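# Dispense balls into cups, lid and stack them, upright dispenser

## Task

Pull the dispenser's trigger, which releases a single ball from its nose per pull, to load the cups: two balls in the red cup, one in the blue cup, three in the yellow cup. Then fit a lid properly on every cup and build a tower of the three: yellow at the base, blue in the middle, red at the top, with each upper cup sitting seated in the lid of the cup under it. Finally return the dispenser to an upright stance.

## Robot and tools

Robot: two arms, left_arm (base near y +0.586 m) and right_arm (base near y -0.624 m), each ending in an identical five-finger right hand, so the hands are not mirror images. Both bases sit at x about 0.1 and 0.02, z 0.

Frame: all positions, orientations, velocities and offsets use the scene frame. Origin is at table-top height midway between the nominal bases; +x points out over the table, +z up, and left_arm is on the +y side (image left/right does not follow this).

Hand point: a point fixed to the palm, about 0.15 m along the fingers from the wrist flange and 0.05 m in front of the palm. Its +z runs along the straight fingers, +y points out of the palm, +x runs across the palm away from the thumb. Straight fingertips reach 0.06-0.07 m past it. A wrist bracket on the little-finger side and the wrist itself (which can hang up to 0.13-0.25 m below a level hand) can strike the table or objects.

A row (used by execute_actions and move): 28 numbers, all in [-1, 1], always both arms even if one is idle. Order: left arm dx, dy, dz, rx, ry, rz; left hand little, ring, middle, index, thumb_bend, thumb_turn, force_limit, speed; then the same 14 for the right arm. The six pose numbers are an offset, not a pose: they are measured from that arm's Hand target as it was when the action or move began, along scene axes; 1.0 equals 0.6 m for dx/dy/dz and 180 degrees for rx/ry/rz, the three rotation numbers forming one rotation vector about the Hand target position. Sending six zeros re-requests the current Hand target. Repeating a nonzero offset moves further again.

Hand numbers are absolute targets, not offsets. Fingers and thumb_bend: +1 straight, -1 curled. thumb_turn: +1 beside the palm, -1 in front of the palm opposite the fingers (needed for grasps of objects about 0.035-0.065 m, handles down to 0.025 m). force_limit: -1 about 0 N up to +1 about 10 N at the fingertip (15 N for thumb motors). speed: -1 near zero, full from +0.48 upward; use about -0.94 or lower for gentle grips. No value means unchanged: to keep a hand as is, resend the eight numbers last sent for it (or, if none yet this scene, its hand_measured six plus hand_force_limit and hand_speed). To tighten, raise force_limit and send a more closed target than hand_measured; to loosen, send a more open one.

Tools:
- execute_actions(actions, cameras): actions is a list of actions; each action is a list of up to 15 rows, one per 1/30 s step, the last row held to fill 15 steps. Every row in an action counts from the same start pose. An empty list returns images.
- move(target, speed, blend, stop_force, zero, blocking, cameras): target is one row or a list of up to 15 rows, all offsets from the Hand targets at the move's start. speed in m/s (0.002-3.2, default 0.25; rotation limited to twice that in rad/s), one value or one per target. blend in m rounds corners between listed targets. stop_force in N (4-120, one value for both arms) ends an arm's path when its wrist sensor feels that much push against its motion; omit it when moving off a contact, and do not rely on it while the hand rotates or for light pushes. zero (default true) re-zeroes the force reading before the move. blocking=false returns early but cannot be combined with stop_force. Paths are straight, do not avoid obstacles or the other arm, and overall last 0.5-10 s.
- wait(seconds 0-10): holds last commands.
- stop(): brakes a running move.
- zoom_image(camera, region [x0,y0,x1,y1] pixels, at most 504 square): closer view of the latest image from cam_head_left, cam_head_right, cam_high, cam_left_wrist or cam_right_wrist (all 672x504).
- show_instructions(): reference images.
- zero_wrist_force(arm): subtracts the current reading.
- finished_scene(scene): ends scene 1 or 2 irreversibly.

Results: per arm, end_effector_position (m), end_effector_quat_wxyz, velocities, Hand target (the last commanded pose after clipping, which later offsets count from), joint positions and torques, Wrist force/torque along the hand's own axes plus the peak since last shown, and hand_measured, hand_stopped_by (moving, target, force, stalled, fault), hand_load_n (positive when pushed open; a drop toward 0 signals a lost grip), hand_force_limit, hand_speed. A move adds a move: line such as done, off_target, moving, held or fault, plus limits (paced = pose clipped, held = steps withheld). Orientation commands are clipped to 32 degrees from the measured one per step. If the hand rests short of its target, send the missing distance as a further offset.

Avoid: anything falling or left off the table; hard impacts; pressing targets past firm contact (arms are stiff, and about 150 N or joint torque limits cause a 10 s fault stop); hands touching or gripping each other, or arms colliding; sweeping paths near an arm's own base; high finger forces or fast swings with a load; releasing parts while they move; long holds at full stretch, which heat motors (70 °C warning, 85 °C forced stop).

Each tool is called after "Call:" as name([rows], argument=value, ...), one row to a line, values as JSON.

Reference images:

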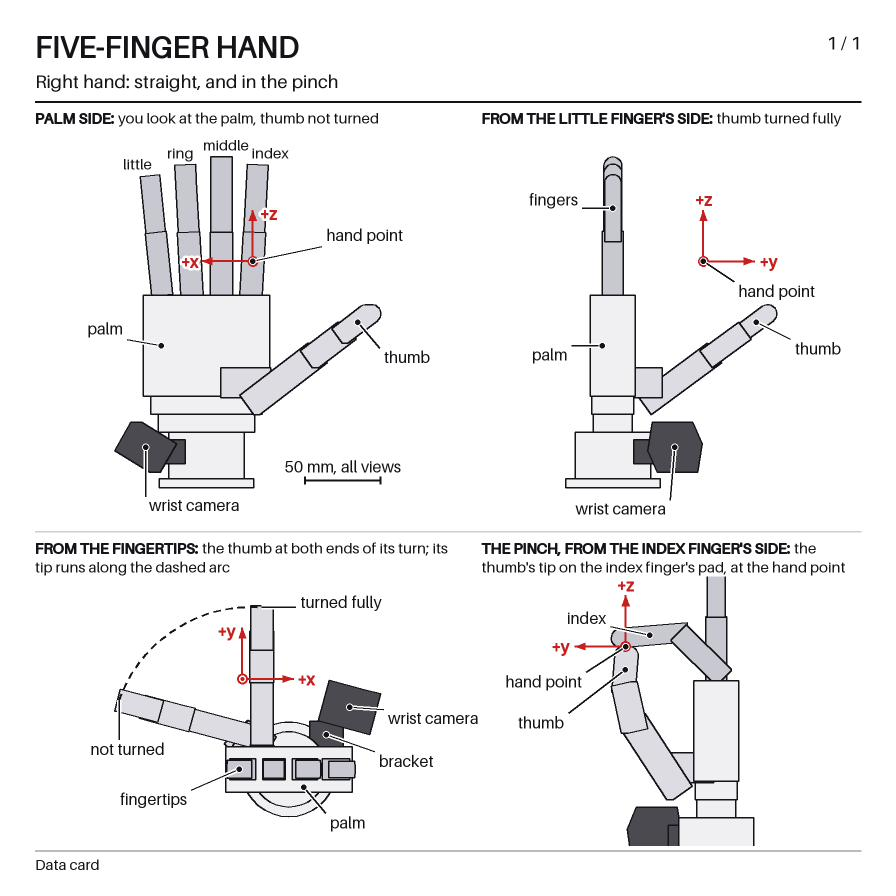

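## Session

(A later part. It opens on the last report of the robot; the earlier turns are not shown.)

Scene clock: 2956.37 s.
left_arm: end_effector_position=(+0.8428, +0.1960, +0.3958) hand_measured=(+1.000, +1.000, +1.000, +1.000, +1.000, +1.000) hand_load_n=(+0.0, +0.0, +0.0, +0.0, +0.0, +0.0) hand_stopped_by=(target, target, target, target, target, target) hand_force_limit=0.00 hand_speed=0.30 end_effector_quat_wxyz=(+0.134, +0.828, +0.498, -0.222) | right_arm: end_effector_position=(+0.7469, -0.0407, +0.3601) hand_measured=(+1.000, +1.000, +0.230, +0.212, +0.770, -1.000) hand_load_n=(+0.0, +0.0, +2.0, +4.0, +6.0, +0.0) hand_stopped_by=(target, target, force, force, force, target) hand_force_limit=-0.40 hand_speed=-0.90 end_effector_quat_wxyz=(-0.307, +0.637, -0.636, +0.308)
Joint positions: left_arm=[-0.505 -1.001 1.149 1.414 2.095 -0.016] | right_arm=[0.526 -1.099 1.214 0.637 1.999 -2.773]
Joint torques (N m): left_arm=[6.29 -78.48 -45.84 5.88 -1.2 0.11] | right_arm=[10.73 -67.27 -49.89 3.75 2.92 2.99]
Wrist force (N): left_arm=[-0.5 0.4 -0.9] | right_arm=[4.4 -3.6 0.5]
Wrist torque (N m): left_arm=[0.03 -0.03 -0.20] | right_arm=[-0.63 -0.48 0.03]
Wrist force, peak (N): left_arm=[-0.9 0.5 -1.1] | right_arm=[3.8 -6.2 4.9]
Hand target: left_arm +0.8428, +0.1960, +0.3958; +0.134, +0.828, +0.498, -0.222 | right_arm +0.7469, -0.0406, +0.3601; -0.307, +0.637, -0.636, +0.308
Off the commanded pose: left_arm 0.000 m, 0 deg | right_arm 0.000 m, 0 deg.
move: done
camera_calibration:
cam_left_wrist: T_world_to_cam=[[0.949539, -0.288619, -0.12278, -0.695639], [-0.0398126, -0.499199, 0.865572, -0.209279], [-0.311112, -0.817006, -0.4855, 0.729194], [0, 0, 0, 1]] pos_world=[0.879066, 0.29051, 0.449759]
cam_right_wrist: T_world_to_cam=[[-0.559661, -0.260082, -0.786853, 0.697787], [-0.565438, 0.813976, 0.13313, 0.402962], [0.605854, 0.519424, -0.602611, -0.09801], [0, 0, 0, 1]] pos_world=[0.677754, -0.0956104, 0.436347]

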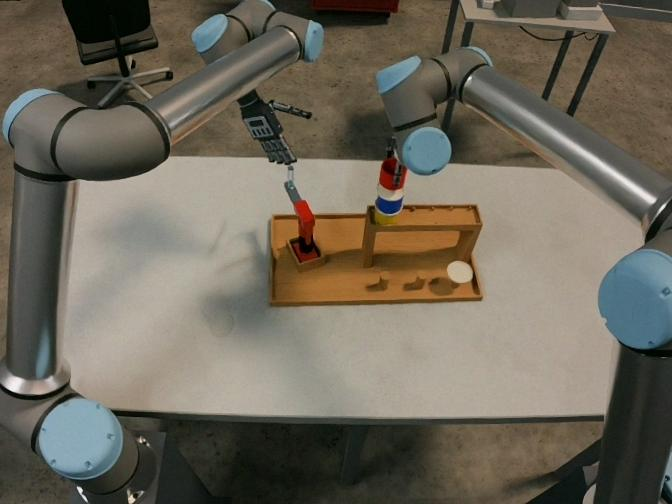

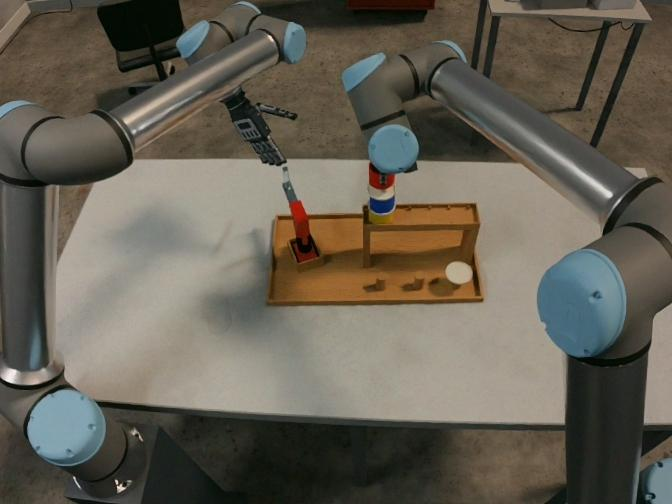

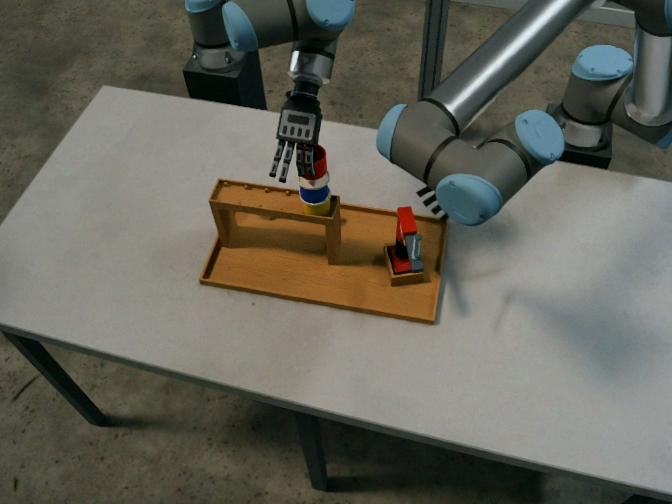

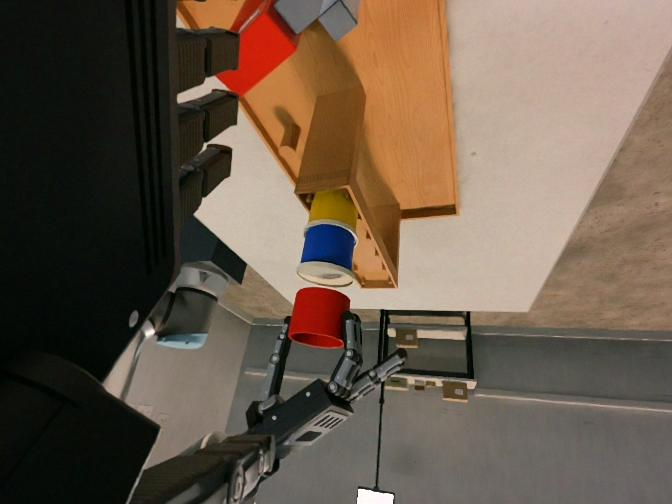

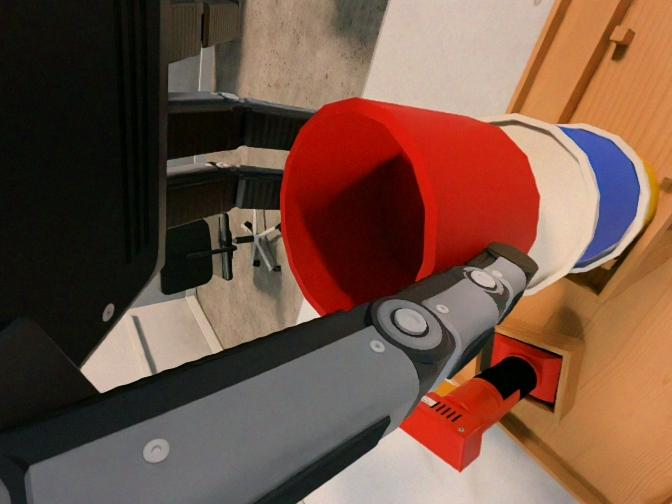

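Call:
move([
  [0,0,0,0,0,0,1,1,1,1,1,1,0,0.3,-0.0075,-0.0012,0,0,0,0,1,1,0.1,0.1,0.5,-1,-0.4,-0.9],
  [0,0,0,0,0,0,1,1,1,1,1,1,0,0.3,-0.0075,-0.0012,-0.0635,0,0,0,1,1,0.1,0.1,0.5,-1,-0.4,-0.9],
], speed=[0.02,0.02], stop_force=4, cameras=["all"])

Call:
zoom_image(camera="cam_left_wrist", region=[280, 210, 370, 310])

Call:
zoom_image(camera="cam_right_wrist", region=[380, 60, 672, 300])

Call:
zoom_image(camera="cam_high", region=[290, 150, 340, 220])

Call:
zoom_image(camera="cam_head_left", region=[365, 160, 415, 230])

Scene clock: 3034.10 s.
left_arm: end_effector_position=(+0.8428, +0.1960, +0.3958) hand_measured=(+1.000, +1.000, +1.000, +1.000, +1.000, +1.000) hand_load_n=(+0.0, +0.0, +0.0, +0.0, +0.0, +0.0) hand_stopped_by=(target, target, target, target, target, target) hand_force_limit=0.00 hand_speed=0.30 end_effector_quat_wxyz=(+0.134, +0.828, +0.498, -0.222) | right_arm: end_effector_position=(+0.7425, -0.0414, +0.3324) hand_measured=(+1.000, +1.000, +0.230, +0.212, +0.770, -1.000) hand_load_n=(+0.0, +0.5, +2.0, +4.0, +6.0, +0.0) hand_stopped_by=(target, target, force, force, force, target) hand_force_limit=-0.40 hand_speed=-0.90 end_effector_quat_wxyz=(-0.307, +0.637, -0.636, +0.308)
Joint positions: left_arm=[-0.505 -1.001 1.149 1.414 2.095 -0.016] | right_arm=[0.528 -1.098 1.263 0.589 2 -2.771]
Joint torques (N m): left_arm=[3.82 -81.68 -44.09 6.13 -1.09 -0.3] | right_arm=[9.2 -91.96 -49.78 4.29 1.55 2.53]
Wrist force (N): left_arm=[-0.7 0.6 -0.8] | right_arm=[4.5 -4.0 0.4]
Wrist torque (N m): left_arm=[0.05 0.01 -0.21] | right_arm=[-0.66 -0.50 0.00]
Wrist force, peak (N): left_arm=[-1.0 0.6 -1.1] | right_arm=[5.7 -7.6 -3.7]
Hand target: left_arm +0.8428, +0.1960, +0.3958; +0.134, +0.828, +0.498, -0.222 | right_arm +0.7425, -0.0414, +0.3324; -0.307, +0.637, -0.636, +0.308 (not the last commanded pose)
Off the commanded pose: left_arm 0.000 m, 0 deg | right_arm 0.010 m, 0 deg.
move: contact (right_arm); path passed 1 of 2 targets
camera_calibration:
cam_left_wrist: T_world_to_cam=[[0.949539, -0.288619, -0.12278, -0.695639], [-0.0398126, -0.499199, 0.865572, -0.209279], [-0.311112, -0.817006, -0.4855, 0.729194], [0, 0, 0, 1]] pos_world=[0.879066, 0.29051, 0.449759]
cam_right_wrist: T_world_to_cam=[[-0.559723, -0.260102, -0.786802, 0.673336], [-0.565416, 0.813989, 0.133142, 0.404574], [0.605818, 0.519393, -0.602674, -0.111617], [0, 0, 0, 1]] pos_world=[0.673254, -0.0962102, 0.408648]

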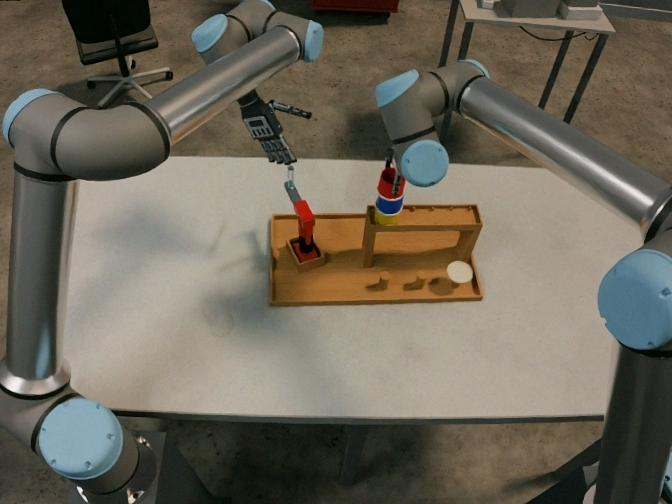

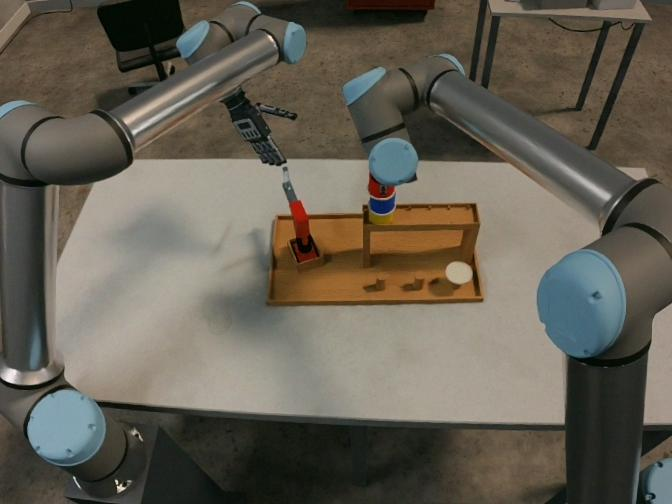

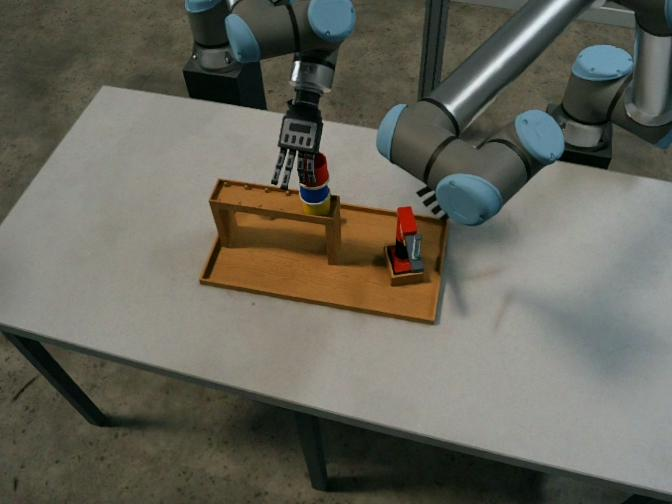

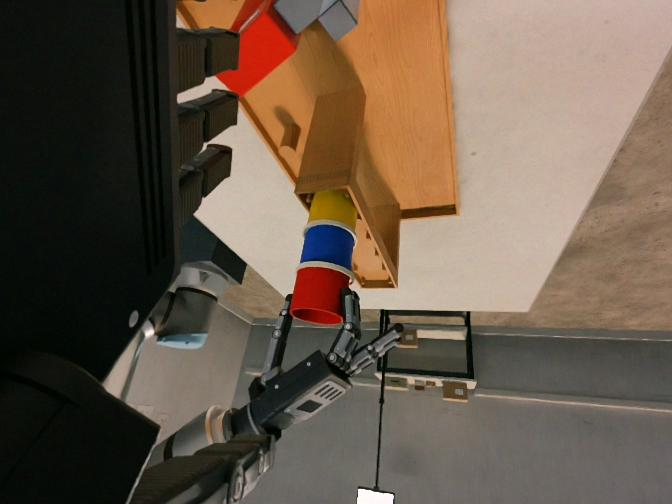

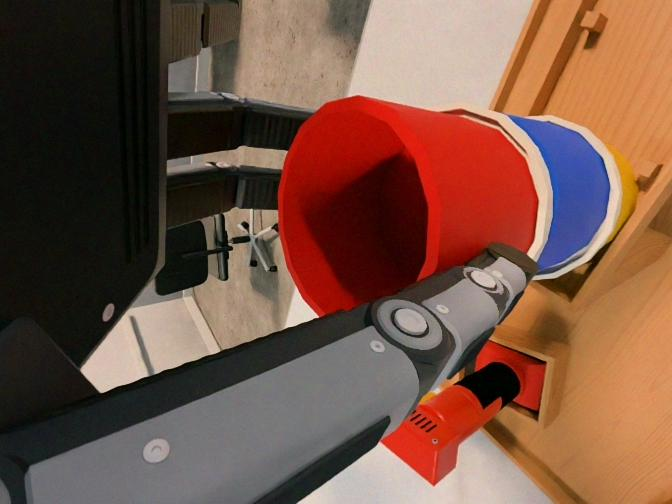

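Scaled by 5.040 from the camera's 672x504 image, which has a finer 960x720 frame.

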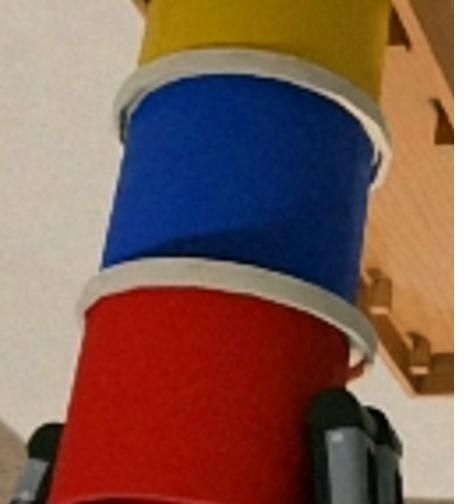

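Scaled by 1.726 from the camera's 672x504 image, which has a finer 960x720 frame.

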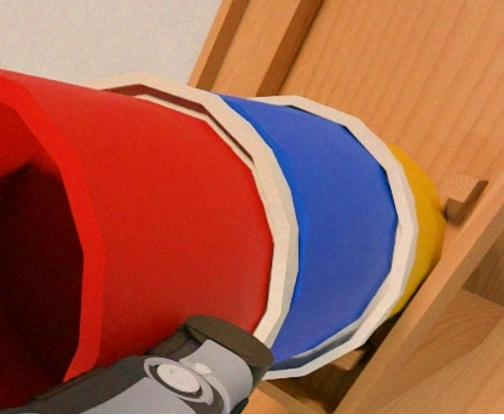

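Scaled by 7.200 from the camera's 672x504 image, which has a finer 960x720 frame.

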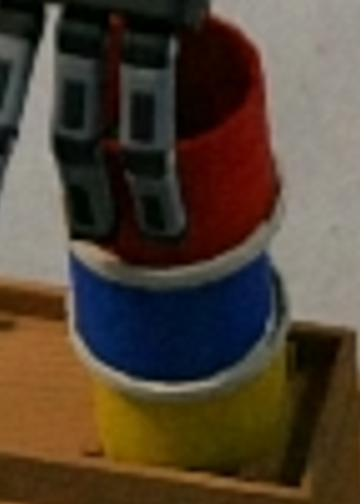

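Scaled by 7.200 from the camera's 672x504 image, which has a finer 960x720 frame.

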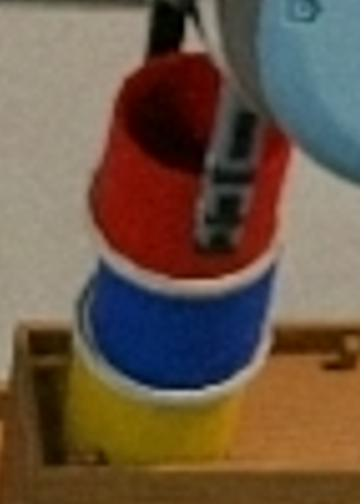

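Call:
move([
  [0,0,0,0,0,0,1,1,1,1,1,1,0,0.3,0,0,0.005,0,0,0,1,1,0.1,0.1,0.5,-1,-0.4,-0.9],
  [0,0,0,0,0,0,1,1,1,1,1,1,0,0.3,0.0037,-0.0003,0.005,0,0,0,1,1,0.1,0.1,0.5,-1,-0.4,-0.9],
], speed=0.02)

Call:
move(target=[0,0,0,0,0,0,1,1,1,1,1,1,0,0.3,0,0,-0.02,0,0,0,1,1,0.1,0.1,0.5,-1,-0.4,-0.9], speed=0.01, stop_force=4, cameras=["cam_right_wrist","cam_left_wrist","cam_high","cam_head_left"])

Call:
zoom_image(camera="cam_left_wrist", region=[280, 210, 370, 310])

Call:
zoom_image(camera="cam_right_wrist", region=[380, 60, 672, 300])

Scene clock: 3045.20 s.
left_arm: end_effector_position=(+0.8428, +0.1960, +0.3958) hand_measured=(+1.000, +1.000, +1.000, +1.000, +1.000, +1.000) hand_load_n=(+0.0, +0.0, +0.0, +0.0, +0.0, +0.0) hand_stopped_by=(target, target, target, target, target, target) hand_force_limit=0.00 hand_speed=0.30 end_effector_quat_wxyz=(+0.134, +0.828, +0.498, -0.222) | right_arm: end_effector_position=(+0.7445, -0.0415, +0.3354) hand_measured=(+1.000, +1.000, +0.230, +0.212, +0.770, -1.000) hand_load_n=(+0.0, +0.0, +2.0, +4.0, +6.5, +0.0) hand_stopped_by=(target, target, force, force, force, target) hand_force_limit=-0.40 hand_speed=-0.90 end_effector_quat_wxyz=(-0.307, +0.637, -0.636, +0.308)
Joint positions: left_arm=[-0.505 -1.001 1.149 1.414 2.095 -0.016] | right_arm=[0.527 -1.097 1.255 0.594 1.999 -2.772]
Joint torques (N m): left_arm=[2.8 -77.58 -43.39 6.21 -1.28 -0.29] | right_arm=[-13.12 -70.32 -50.13 3.84 -1.66 -3.79]
Wrist force (N): left_arm=[-0.4 0.4 -0.7] | right_arm=[4.1 -3.9 0.3]
Wrist torque (N m): left_arm=[0.01 -0.04 -0.20] | right_arm=[-0.65 -0.43 0.18]
Wrist force, peak (N): left_arm=[-1.0 0.5 -1.0] | right_arm=[4.8 -4.1 0.7]
Hand target: left_arm +0.8428, +0.1960, +0.3958; +0.134, +0.828, +0.498, -0.222 | right_arm +0.7447, -0.0415, +0.3354; -0.307, +0.637, -0.636, +0.308
Off the commanded pose: left_arm 0.000 m, 0 deg | right_arm 0.000 m, 0 deg.
move: done

Scene clock: 3046.80 s.
left_arm: end_effector_position=(+0.8428, +0.1960, +0.3958) hand_measured=(+1.000, +1.000, +1.000, +1.000, +1.000, +1.000) hand_load_n=(+0.5, +0.0, +0.0, +0.0, +0.0, +0.0) hand_stopped_by=(target, target, target, target, target, target) hand_force_limit=0.00 hand_speed=0.30 end_effector_quat_wxyz=(+0.134, +0.828, +0.498, -0.222) | right_arm: end_effector_position=(+0.7447, -0.0415, +0.3316) hand_measured=(+1.000, +1.000, +0.230, +0.212, +0.770, -1.000) hand_load_n=(+0.0, +0.0, +2.0, +4.0, +6.5, +0.0) hand_stopped_by=(target, target, force, force, force, target) hand_force_limit=-0.40 hand_speed=-0.90 end_effector_quat_wxyz=(-0.307, +0.637, -0.636, +0.308)
Joint positions: left_arm=[-0.505 -1.001 1.149 1.414 2.095 -0.016] | right_arm=[0.527 -1.096 1.26 0.588 1.999 -2.772]
Joint torques (N m): left_arm=[6.41 -79.09 -44.22 6.56 -1.23 -0.38] | right_arm=[-9.33 -90.75 -48.77 4.09 -2.13 -3.44]
Wrist force (N): left_arm=[-0.6 0.7 -0.8] | right_arm=[4.6 -5.1 -0.9]
Wrist torque (N m): left_arm=[0.07 -0.01 -0.20] | right_arm=[-0.72 -0.43 0.16]
Wrist force, peak (N): left_arm=[-0.7 0.7 -0.9] | right_arm=[5.9 -7.8 -4.0]
Hand target: left_arm +0.8428, +0.1960, +0.3958; +0.134, +0.828, +0.498, -0.222 | right_arm +0.7447, -0.0415, +0.3316; -0.307, +0.637, -0.636, +0.308 (not the last commanded pose)
Off the commanded pose: left_arm 0.000 m, 0 deg | right_arm 0.008 m, 0 deg.
move: contact (right_arm)
camera_calibration:
cam_left_wrist: T_world_to_cam=[[0.949539, -0.288619, -0.12278, -0.695639], [-0.0398126, -0.499199, 0.865572, -0.209279], [-0.311112, -0.817006, -0.4855, 0.729194], [0, 0, 0, 1]] pos_world=[0.879066, 0.29051, 0.449759]
cam_right_wrist: T_world_to_cam=[[-0.559723, -0.260102, -0.786802, 0.673886], [-0.565416, 0.813989, 0.133142, 0.406088], [0.605818, 0.519393, -0.602674, -0.113328], [0, 0, 0, 1]] pos_world=[0.675454, -0.0964102, 0.407848]
Images, in order (width x height): cam_head_left 672x504, cam_high 672x504, cam_left_wrist 672x504, cam_right_wrist 672x504.

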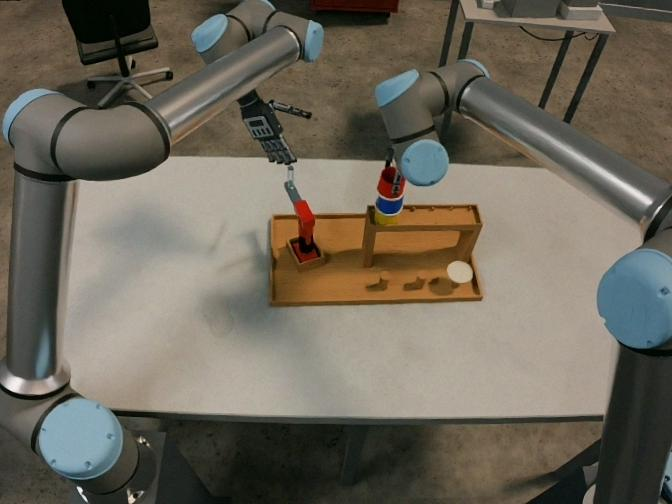

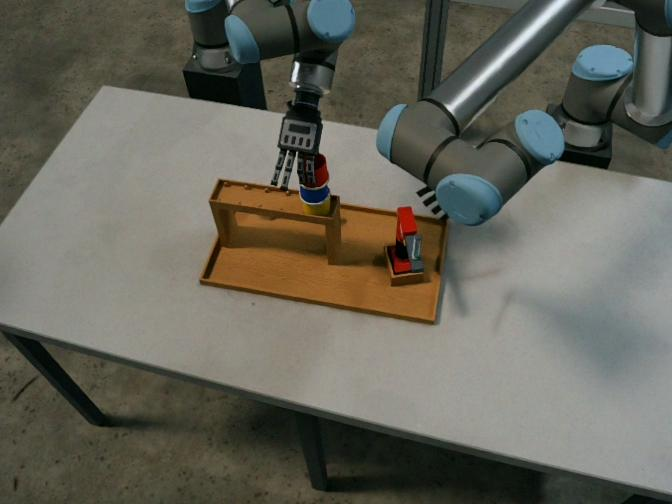

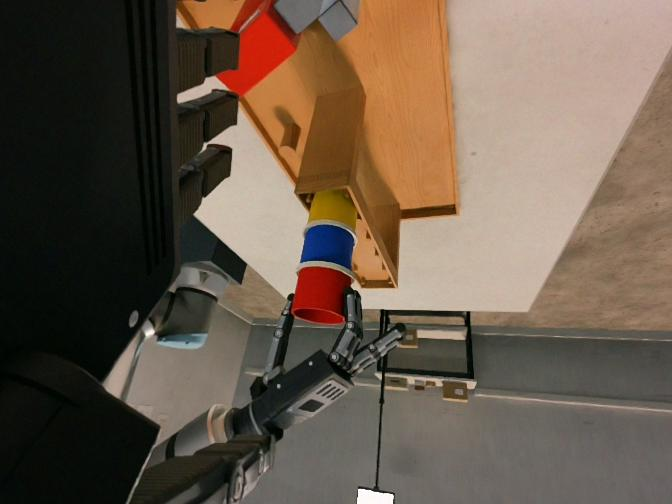

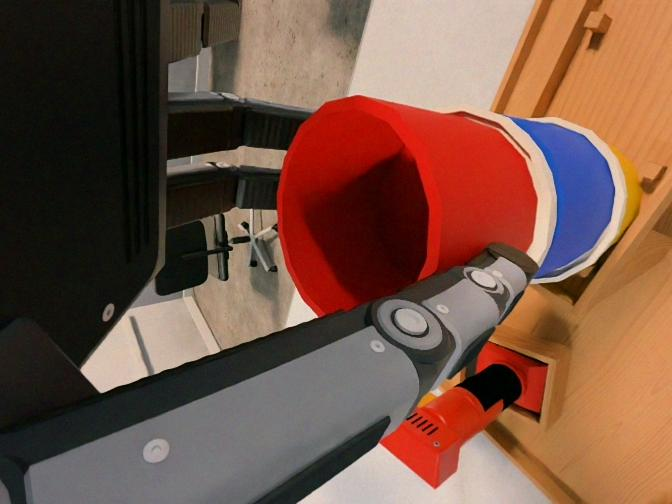

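Scaled by 5.040 from the camera's 672x504 image, which has a finer 960x720 frame.

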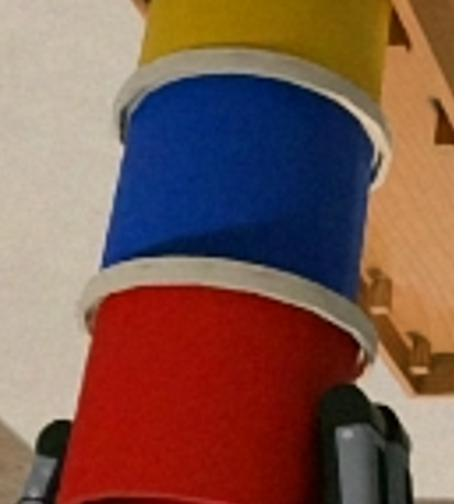

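Scaled by 1.726 from the camera's 672x504 image, which has a finer 960x720 frame.

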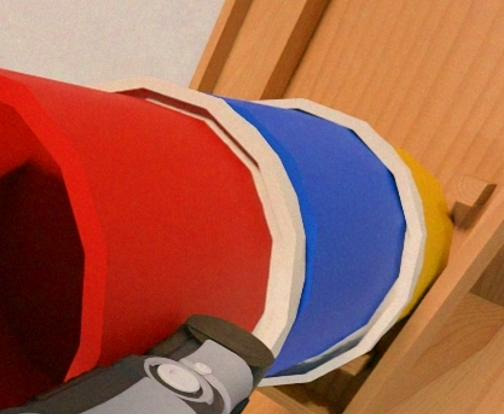

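Call:
zoom_image(camera="cam_high", region=[292, 165, 338, 200])

Call:
zoom_image(camera="cam_head_left", region=[370, 175, 416, 210])

Call:
zoom_image(camera="cam_right_wrist", region=[420, 90, 580, 210])

Call:
zoom_image(camera="cam_left_wrist", region=[290, 250, 360, 300])

Scaled by 10.957 from the camera's 672x504 image, which has a finer 960x720 frame.

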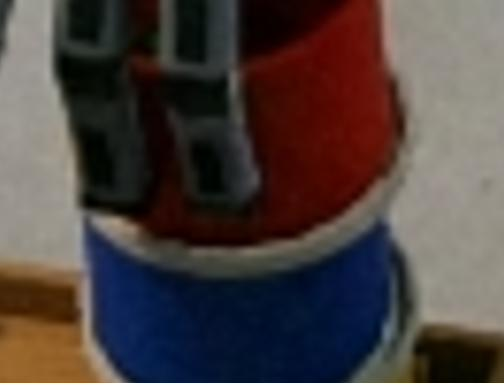

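Scaled by 10.957 from the camera's 672x504 image, which has a finer 960x720 frame.

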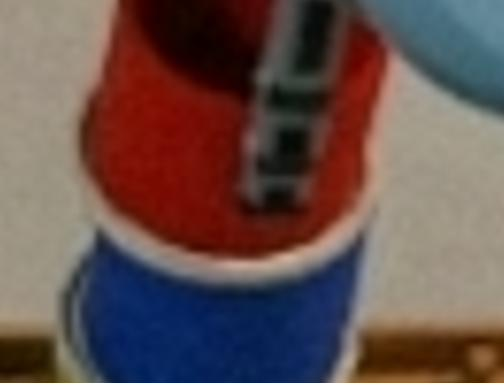

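Scaled by 3.150 from the camera's 672x504 image, which has a finer 960x720 frame.

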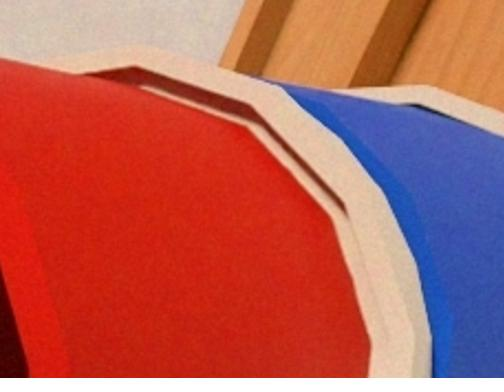

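Scaled by 7.200 from the camera's 672x504 image, which has a finer 960x720 frame.

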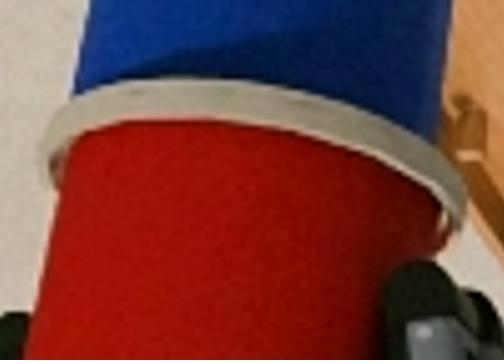

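Call:
zoom_image(camera="cam_left_wrist", region=[280, 200, 380, 340])

Scaled by 3.600 from the camera's 672x504 image, which has a finer 960x720 frame.

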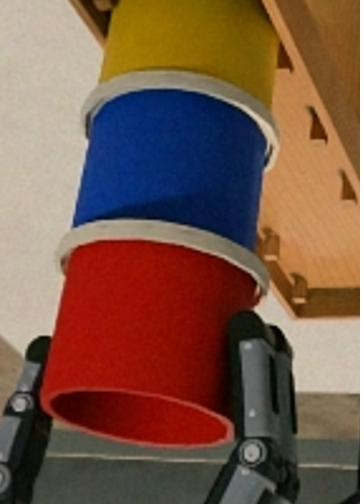

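Call:
move(target=[0,0,0,0,0,0,1,1,1,1,1,1,0,0.3,0,0,-0.002,0,0,0,1,1,0.1,0.1,0.5,-1,-0.4,-0.9], speed=0.01)

Call:
wait(seconds=0.3)

Scene clock: 3091.20 s.
left_arm: end_effector_position=(+0.8428, +0.1960, +0.3958) hand_measured=(+1.000, +1.000, +1.000, +1.000, +1.000, +1.000) hand_load_n=(+0.0, +0.0, +0.0, +0.0, +0.0, +0.0) hand_stopped_by=(target, target, target, target, target, target) hand_force_limit=0.00 hand_speed=0.30 end_effector_quat_wxyz=(+0.134, +0.828, +0.498, -0.222) | right_arm: end_effector_position=(+0.7447, -0.0415, +0.3305) hand_measured=(+1.000, +1.000, +0.230, +0.212, +0.770, -1.000) hand_load_n=(+0.0, +0.0, +2.5, +4.0, +7.0, -1.0) hand_stopped_by=(target, target, force, force, force, target) hand_force_limit=-0.40 hand_speed=-0.90 end_effector_quat_wxyz=(-0.307, +0.637, -0.636, +0.308)
Joint positions: left_arm=[-0.505 -1.001 1.149 1.414 2.095 -0.016] | right_arm=[0.527 -1.095 1.262 0.586 1.999 -2.772]
Joint torques (N m): left_arm=[5.04 -80.4 -42.86 6.16 -1.02 -0.31] | right_arm=[0.16 -62.35 -30.74 -0.58 -2.13 -2.65]
Wrist force (N): left_arm=[-0.7 0.6 -0.5] | right_arm=[5.6 -8.6 -4.3]
Wrist torque (N m): left_arm=[0.04 -0.01 -0.21] | right_arm=[-0.65 -0.41 0.14]
Wrist force, peak (N): left_arm=[-1.0 0.6 -1.1] | right_arm=[5.8 -8.7 -4.4]
Hand target: left_arm +0.8428, +0.1960, +0.3958; +0.134, +0.828, +0.498, -0.222 | right_arm +0.7447, -0.0415, +0.3304; -0.307, +0.637, -0.636, +0.308
Off the commanded pose: left_arm 0.000 m, 0 deg | right_arm 0.000 m, 0 deg.
move: done

Scene clock: 3091.50 s.
left_arm: end_effector_position=(+0.8428, +0.1960, +0.3958) hand_measured=(+1.000, +1.000, +1.000, +1.000, +1.000, +1.000) hand_load_n=(+0.0, +0.0, +0.0, +0.0, +0.0, +0.0) hand_stopped_by=(target, target, target, target, target, target) hand_force_limit=0.00 hand_speed=0.30 end_effector_quat_wxyz=(+0.134, +0.828, +0.498, -0.222) | right_arm: end_effector_position=(+0.7447, -0.0415, +0.3304) hand_measured=(+1.000, +1.000, +0.230, +0.212, +0.770, -1.000) hand_load_n=(+0.0, -0.5, +2.5, +4.0, +6.5, -1.0) hand_stopped_by=(target, target, force, force, force, target) hand_force_limit=-0.40 hand_speed=-0.90 end_effector_quat_wxyz=(-0.307, +0.637, -0.636, +0.308)
Joint positions: left_arm=[-0.505 -1.001 1.149 1.414 2.095 -0.016] | right_arm=[0.527 -1.095 1.262 0.586 1.999 -2.772]
Joint torques (N m): left_arm=[6.89 -80.57 -44.15 6.33 -0.95 -0.3] | right_arm=[0.38 -64.47 -30.76 -1.01 -1.77 -2.83]
Wrist force (N): left_arm=[-0.5 0.7 -0.6] | right_arm=[5.5 -8.6 -4.5]
Wrist torque (N m): left_arm=[0.04 -0.03 -0.20] | right_arm=[-0.64 -0.40 0.13]
Wrist force, peak (N): left_arm=[-0.6 0.4 -1.0] | right_arm=[5.6 -9.0 -5.1]
Hand target: left_arm +0.8428, +0.1960, +0.3958; +0.134, +0.828, +0.498, -0.222 | right_arm +0.7447, -0.0415, +0.3304; -0.307, +0.637, -0.636, +0.308
Off the commanded pose: left_arm 0.000 m, 0 deg | right_arm 0.000 m, 0 deg.
wait: 0.30 s; at rest by 0.17 s

Call:
move(target=[0,0,0,0,0,0,1,1,1,1,1,1,0,0.3,-0.0008,-0.002,0,0,0,0,1,1,0.1,0.1,0.5,-1,-0.4,-0.9], speed=0.01)

Call:
wait(seconds=0.3)

Scene clock: 3104.90 s.
left_arm: end_effector_position=(+0.8428, +0.1960, +0.3958) hand_measured=(+1.000, +1.000, +1.000, +1.000, +1.000, +1.000) hand_load_n=(+0.0, +0.0, +0.0, +0.0, +0.0, +0.0) hand_stopped_by=(target, target, target, target, target, target) hand_force_limit=0.00 hand_speed=0.30 end_effector_quat_wxyz=(+0.134, +0.828, +0.498, -0.222) | right_arm: end_effector_position=(+0.7442, -0.0427, +0.3304) hand_measured=(+1.000, +1.000, +0.230, +0.212, +0.770, -1.000) hand_load_n=(+0.0, +0.0, +2.5, +4.5, +6.5, +0.0) hand_stopped_by=(target, target, force, force, force, target) hand_force_limit=-0.40 hand_speed=-0.90 end_effector_quat_wxyz=(-0.307, +0.637, -0.636, +0.308)
Joint positions: left_arm=[-0.505 -1.001 1.149 1.414 2.095 -0.016] | right_arm=[0.526 -1.097 1.265 0.585 1.998 -2.773]
Joint torques (N m): left_arm=[6.93 -80.13 -42.97 6 -0.88 -0.49] | right_arm=[-16.23 -90.63 -36.69 -0.68 -2.1 -3.04]
Wrist force (N): left_arm=[-0.6 0.4 -0.7] | right_arm=[4.3 -4.9 -0.4]
Wrist torque (N m): left_arm=[0.01 -0.01 -0.21] | right_arm=[-0.58 -0.51 0.21]
Wrist force, peak (N): left_arm=[-0.6 0.6 -1.2] | right_arm=[6.0 -9.1 -5.0]
Hand target: left_arm +0.8428, +0.1960, +0.3958; +0.134, +0.828, +0.498, -0.222 | right_arm +0.7442, -0.0427, +0.3304; -0.307, +0.637, -0.636, +0.308
Off the commanded pose: left_arm 0.000 m, 0 deg | right_arm 0.000 m, 0 deg.
move: done

Scene clock: 3105.20 s.
left_arm: end_effector_position=(+0.8428, +0.1960, +0.3958) hand_measured=(+1.000, +1.000, +1.000, +1.000, +1.000, +1.000) hand_load_n=(+0.0, +0.0, +0.0, +0.0, +0.0, +0.0) hand_stopped_by=(target, target, target, target, target, target) hand_force_limit=0.00 hand_speed=0.30 end_effector_quat_wxyz=(+0.134, +0.828, +0.498, -0.222) | right_arm: end_effector_position=(+0.7442, -0.0427, +0.3304) hand_measured=(+1.000, +1.000, +0.230, +0.212, +0.770, -1.000) hand_load_n=(+0.0, +0.0, +2.5, +4.5, +6.5, +0.0) hand_stopped_by=(target, target, force, force, force, target) hand_force_limit=-0.40 hand_speed=-0.90 end_effector_quat_wxyz=(-0.307, +0.637, -0.636, +0.308)
Joint positions: left_arm=[-0.505 -1.001 1.149 1.414 2.095 -0.016] | right_arm=[0.526 -1.098 1.265 0.585 1.998 -2.773]
Joint torques (N m): left_arm=[4.9 -77.56 -43.84 5.98 -1.06 -0.29] | right_arm=[-15.83 -89.86 -34.43 -1.24 -1.81 -3.57]
Wrist force (N): left_arm=[-0.5 0.4 -0.7] | right_arm=[4.2 -4.8 -0.2]
Wrist torque (N m): left_arm=[0.01 -0.02 -0.21] | right_arm=[-0.69 -0.48 0.19]
Wrist force, peak (N): left_arm=[-0.7 0.4 -0.9] | right_arm=[4.7 -4.6 -0.8]
Hand target: left_arm +0.8428, +0.1960, +0.3958; +0.134, +0.828, +0.498, -0.222 | right_arm +0.7442, -0.0427, +0.3304; -0.307, +0.637, -0.636, +0.308
Off the commanded pose: left_arm 0.000 m, 0 deg | right_arm 0.000 m, 0 deg.
wait: 0.30 s; at rest by 0.17 s

Call:
move(target=[0,0,0,0,0,0,1,1,1,1,1,1,0,0.3,0,0,-0.015,0,0,0,1,1,0.1,0.1,0.5,-1,-0.4,-0.9], speed=0.01, stop_force=5, cameras=["cam_right_wrist","cam_left_wrist","cam_high","cam_head_left"])

Call:
zoom_image(camera="cam_left_wrist", region=[280, 200, 380, 340])

Call:
zoom_image(camera="cam_right_wrist", region=[380, 60, 672, 300])

Scene clock: 3112.73 s.
left_arm: end_effector_position=(+0.8428, +0.1960, +0.3958) hand_measured=(+1.000, +1.000, +1.000, +1.000, +1.000, +1.000) hand_load_n=(+0.0, +0.0, +0.0, +0.0, +0.0, +0.0) hand_stopped_by=(target, target, target, target, target, target) hand_force_limit=0.00 hand_speed=0.30 end_effector_quat_wxyz=(+0.134, +0.828, +0.498, -0.222) | right_arm: end_effector_position=(+0.7442, -0.0427, +0.3298) hand_measured=(+1.000, +1.000, +0.230, +0.212, +0.770, -1.000) hand_load_n=(+0.0, +0.0, +2.5, +4.0, +7.0, -0.5) hand_stopped_by=(target, target, force, force, force, target) hand_force_limit=-0.40 hand_speed=-0.90 end_effector_quat_wxyz=(-0.307, +0.637, -0.636, +0.308)
Joint positions: left_arm=[-0.505 -1.001 1.149 1.414 2.095 -0.016] | right_arm=[0.526 -1.097 1.266 0.584 1.998 -2.773]
Joint torques (N m): left_arm=[7.06 -80.05 -44 6.32 -1.13 -0.75] | right_arm=[-10.68 -89.1 -48.37 3.53 -2.14 -3.44]
Wrist force (N): left_arm=[-0.7 0.5 -0.8] | right_arm=[4.9 -5.1 -1.6]
Wrist torque (N m): left_arm=[0.03 0.00 -0.21] | right_arm=[-0.60 -0.47 0.20]
Wrist force, peak (N): left_arm=[-0.9 0.4 -1.1] | right_arm=[5.3 -8.3 -4.5]
Hand target: left_arm +0.8428, +0.1960, +0.3958; +0.134, +0.828, +0.498, -0.222 | right_arm +0.7442, -0.0427, +0.3298; -0.307, +0.637, -0.636, +0.308 (not the last commanded pose)
Off the commanded pose: left_arm 0.000 m, 0 deg | right_arm 0.008 m, 0 deg.
move: contact (right_arm)
camera_calibration:
cam_left_wrist: T_world_to_cam=[[0.949539, -0.288619, -0.12278, -0.695639], [-0.0398126, -0.499199, 0.865572, -0.209279], [-0.311112, -0.817006, -0.4855, 0.729194], [0, 0, 0, 1]] pos_world=[0.879066, 0.29051, 0.449759]
cam_right_wrist: T_world_to_cam=[[-0.559564, -0.259998, -0.78695, 0.671895], [-0.565461, 0.813956, 0.133153, 0.407101], [0.605923, 0.519497, -0.602479, -0.113687], [0, 0, 0, 1]] pos_world=[0.675053, -0.0976109, 0.406047]
Images, in order (width x height): cam_head_left 672x504, cam_high 672x504, cam_left_wrist 672x504, cam_right_wrist 672x504.

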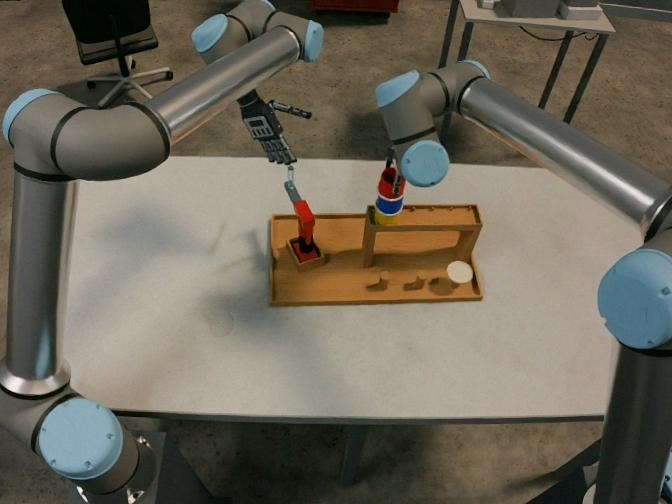

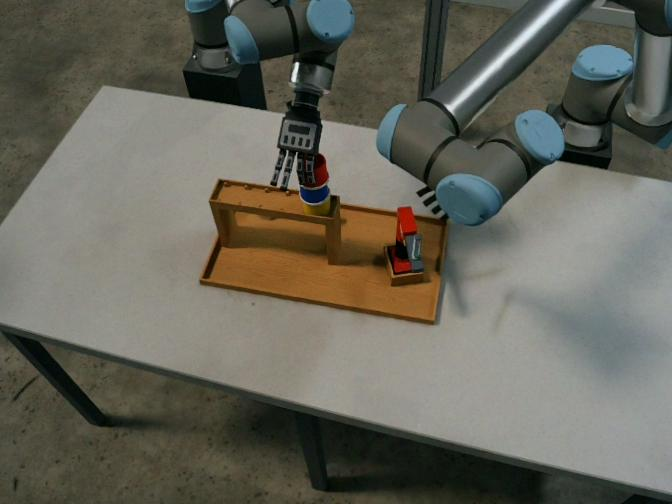

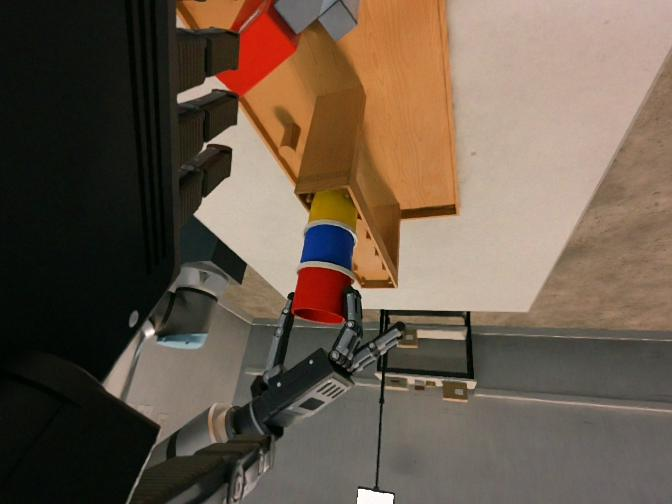

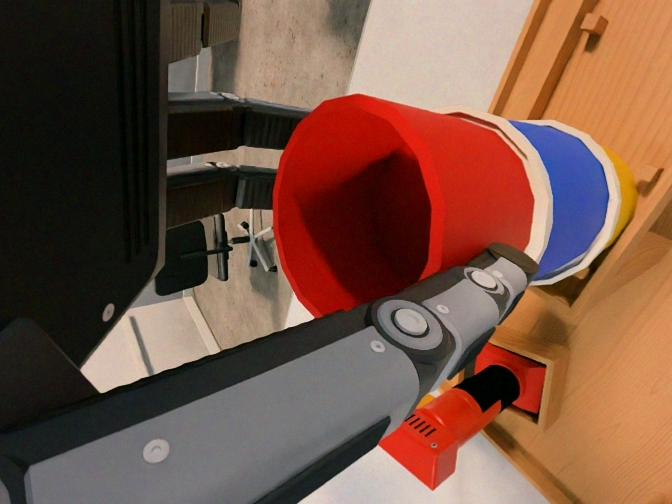

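Scaled by 3.600 from the camera's 672x504 image, which has a finer 960x720 frame.

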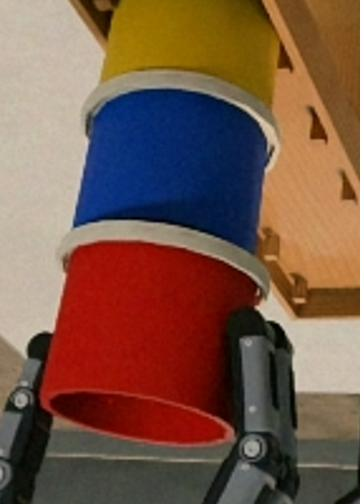

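Scaled by 1.726 from the camera's 672x504 image, which has a finer 960x720 frame.

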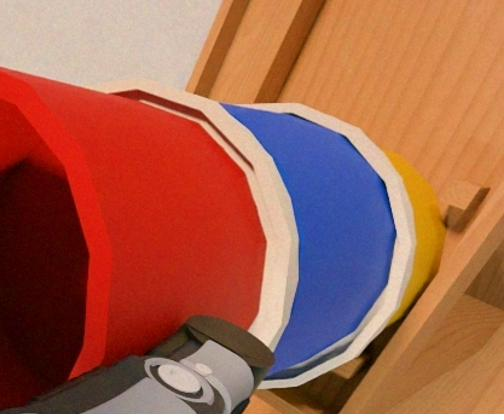

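Call:
move(target=[0,0,0,0,0,0,1,1,1,1,1,1,0,0.3,0,0,0.005,0,0,0,1,1,0.1,0.1,0.5,-1,-0.4,-0.9], speed=0.01)

Call:
move(target=[0,0,0,0,0,0,1,1,1,1,1,1,0,0.3,0,0,-0.0066,0,0,0,1,1,0.1,0.1,0.5,-1,-0.4,-0.9], speed=0.008)

Call:
wait(seconds=0.4)

Call:
wait(seconds=0.4)

Scene clock: 3118.07 s.
left_arm: end_effector_position=(+0.8428, +0.1960, +0.3958) hand_measured=(+1.000, +1.000, +1.000, +1.000, +1.000, +1.000) hand_load_n=(+0.0, +0.0, +0.0, +0.0, +0.0, +0.0) hand_stopped_by=(target, target, target, target, target, target) hand_force_limit=0.00 hand_speed=0.30 end_effector_quat_wxyz=(+0.134, +0.828, +0.498, -0.222) | right_arm: end_effector_position=(+0.7442, -0.0427, +0.3328) hand_measured=(+1.000, +1.000, +0.230, +0.212, +0.770, -1.000) hand_load_n=(+0.0, +0.0, +2.5, +4.5, +6.5, +0.5) hand_stopped_by=(target, target, force, force, force, target) hand_force_limit=-0.40 hand_speed=-0.90 end_effector_quat_wxyz=(-0.307, +0.637, -0.636, +0.308)
Joint positions: left_arm=[-0.505 -1.001 1.149 1.414 2.095 -0.016] | right_arm=[0.526 -1.098 1.262 0.588 1.998 -2.773]
Joint torques (N m): left_arm=[4.14 -79.09 -43.41 6.2 -1.05 -0.44] | right_arm=[-4.9 -91.18 -50.79 3.62 -2.22 -3.57]
Wrist force (N): left_arm=[-0.7 0.5 -0.7] | right_arm=[4.3 -3.6 1.1]
Wrist torque (N m): left_arm=[0.02 0.00 -0.22] | right_arm=[-0.64 -0.49 0.20]
Wrist force, peak (N): left_arm=[-0.9 0.6 -1.0] | right_arm=[5.3 -5.7 -1.5]
Hand target: left_arm +0.8428, +0.1960, +0.3958; +0.134, +0.828, +0.498, -0.222 | right_arm +0.7442, -0.0427, +0.3328; -0.307, +0.637, -0.636, +0.308
Off the commanded pose: left_arm 0.000 m, 0 deg | right_arm 0.000 m, 0 deg.
move: done

Scene clock: 3118.77 s.
left_arm: end_effector_position=(+0.8428, +0.1960, +0.3958) hand_measured=(+1.000, +1.000, +1.000, +1.000, +1.000, +1.000) hand_load_n=(+0.0, +0.0, +0.0, +0.0, +0.0, +0.0) hand_stopped_by=(target, target, target, target, target, target) hand_force_limit=0.00 hand_speed=0.30 end_effector_quat_wxyz=(+0.134, +0.828, +0.498, -0.222) | right_arm: end_effector_position=(+0.7442, -0.0427, +0.3290) hand_measured=(+1.000, +1.000, +0.230, +0.212, +0.770, -1.000) hand_load_n=(+0.0, +0.0, +2.5, +4.5, +7.5, -0.5) hand_stopped_by=(target, target, force, force, force, target) hand_force_limit=-0.40 hand_speed=-0.90 end_effector_quat_wxyz=(-0.307, +0.637, -0.636, +0.308)
Joint positions: left_arm=[-0.505 -1.001 1.149 1.414 2.095 -0.016] | right_arm=[0.526 -1.097 1.267 0.582 1.998 -2.773]
Joint torques (N m): left_arm=[6.28 -78.99 -43.48 5.89 -0.94 -0.17] | right_arm=[-6.52 -66.5 -31.43 -1.03 -2.26 -3.31]
Wrist force (N): left_arm=[-0.4 0.5 -0.8] | right_arm=[5.5 -8.5 -4.9]
Wrist torque (N m): left_arm=[0.04 -0.03 -0.20] | right_arm=[-0.59 -0.44 0.16]
Wrist force, peak (N): left_arm=[-0.9 0.5 -0.8] | right_arm=[5.5 -8.5 -4.9]
Hand target: left_arm +0.8428, +0.1960, +0.3958; +0.134, +0.828, +0.498, -0.222 | right_arm +0.7442, -0.0427, +0.3289; -0.307, +0.637, -0.636, +0.308
Off the commanded pose: left_arm 0.000 m, 0 deg | right_arm 0.000 m, 0 deg.
move: done

Scene clock: 3119.17 s.
left_arm: end_effector_position=(+0.8428, +0.1960, +0.3958) hand_measured=(+1.000, +1.000, +1.000, +1.000, +1.000, +1.000) hand_load_n=(+0.0, +0.0, +0.0, +0.0, +0.0, +0.0) hand_stopped_by=(target, target, target, target, target, target) hand_force_limit=0.00 hand_speed=0.30 end_effector_quat_wxyz=(+0.134, +0.828, +0.498, -0.222) | right_arm: end_effector_position=(+0.7442, -0.0427, +0.3289) hand_measured=(+1.000, +1.000, +0.230, +0.212, +0.770, -1.000) hand_load_n=(+0.0, -0.5, +2.5, +4.5, +7.5, -0.5) hand_stopped_by=(target, target, force, force, force, target) hand_force_limit=-0.40 hand_speed=-0.90 end_effector_quat_wxyz=(-0.307, +0.637, -0.636, +0.308)
Joint positions: left_arm=[-0.505 -1.001 1.149 1.414 2.095 -0.016] | right_arm=[0.526 -1.097 1.267 0.582 1.998 -2.773]
Joint torques (N m): left_arm=[7.32 -79.21 -43.24 6.05 -1.33 -0.57] | right_arm=[-3.89 -65.04 -30.3 -0.74 -2.14 -2.9]
Wrist force (N): left_arm=[-0.4 0.6 -0.9] | right_arm=[5.6 -9.0 -5.2]
Wrist torque (N m): left_arm=[0.06 -0.03 -0.19] | right_arm=[-0.64 -0.43 0.16]
Wrist force, peak (N): left_arm=[-0.7 0.5 -1.0] | right_arm=[5.6 -9.0 -5.2]
Hand target: left_arm +0.8428, +0.1960, +0.3958; +0.134, +0.828, +0.498, -0.222 | right_arm +0.7442, -0.0427, +0.3289; -0.307, +0.637, -0.636, +0.308
Off the commanded pose: left_arm 0.000 m, 0 deg | right_arm 0.000 m, 0 deg.
wait: 0.40 s; at rest by 0.17 s

Scene clock: 3119.57 s.
left_arm: end_effector_position=(+0.8428, +0.1960, +0.3958) hand_measured=(+1.000, +1.000, +1.000, +1.000, +1.000, +1.000) hand_load_n=(+0.0, +0.0, +0.0, +0.0, +0.0, +0.0) hand_stopped_by=(target, target, target, target, target, target) hand_force_limit=0.00 hand_speed=0.30 end_effector_quat_wxyz=(+0.134, +0.828, +0.498, -0.222) | right_arm: end_effector_position=(+0.7442, -0.0427, +0.3289) hand_measured=(+1.000, +1.000, +0.230, +0.212, +0.770, -1.000) hand_load_n=(+0.0, +0.0, +2.0, +4.0, +7.5, -0.5) hand_stopped_by=(target, target, force, force, force, target) hand_force_limit=-0.40 hand_speed=-0.90 end_effector_quat_wxyz=(-0.307, +0.637, -0.636, +0.308)
Joint positions: left_arm=[-0.505 -1.001 1.149 1.414 2.095 -0.016] | right_arm=[0.526 -1.097 1.267 0.582 1.998 -2.773]
Joint torques (N m): left_arm=[6.87 -77.76 -44.21 6.25 -1.15 -0.59] | right_arm=[-3.66 -64.31 -30.38 -0.74 -1.87 -3.11]
Wrist force (N): left_arm=[-0.7 0.0 -0.8] | right_arm=[5.5 -8.5 -5.5]
Wrist torque (N m): left_arm=[-0.03 0.00 -0.22] | right_arm=[-0.55 -0.41 0.17]
Wrist force, peak (N): left_arm=[-0.8 0.4 -1.0] | right_arm=[5.9 -9.0 -5.3]
Hand target: left_arm +0.8428, +0.1960, +0.3958; +0.134, +0.828, +0.498, -0.222 | right_arm +0.7442, -0.0427, +0.3289; -0.307, +0.637, -0.636, +0.308
Off the commanded pose: left_arm 0.000 m, 0 deg | right_arm 0.000 m, 0 deg.
wait: 0.40 s; at rest by 0.17 s


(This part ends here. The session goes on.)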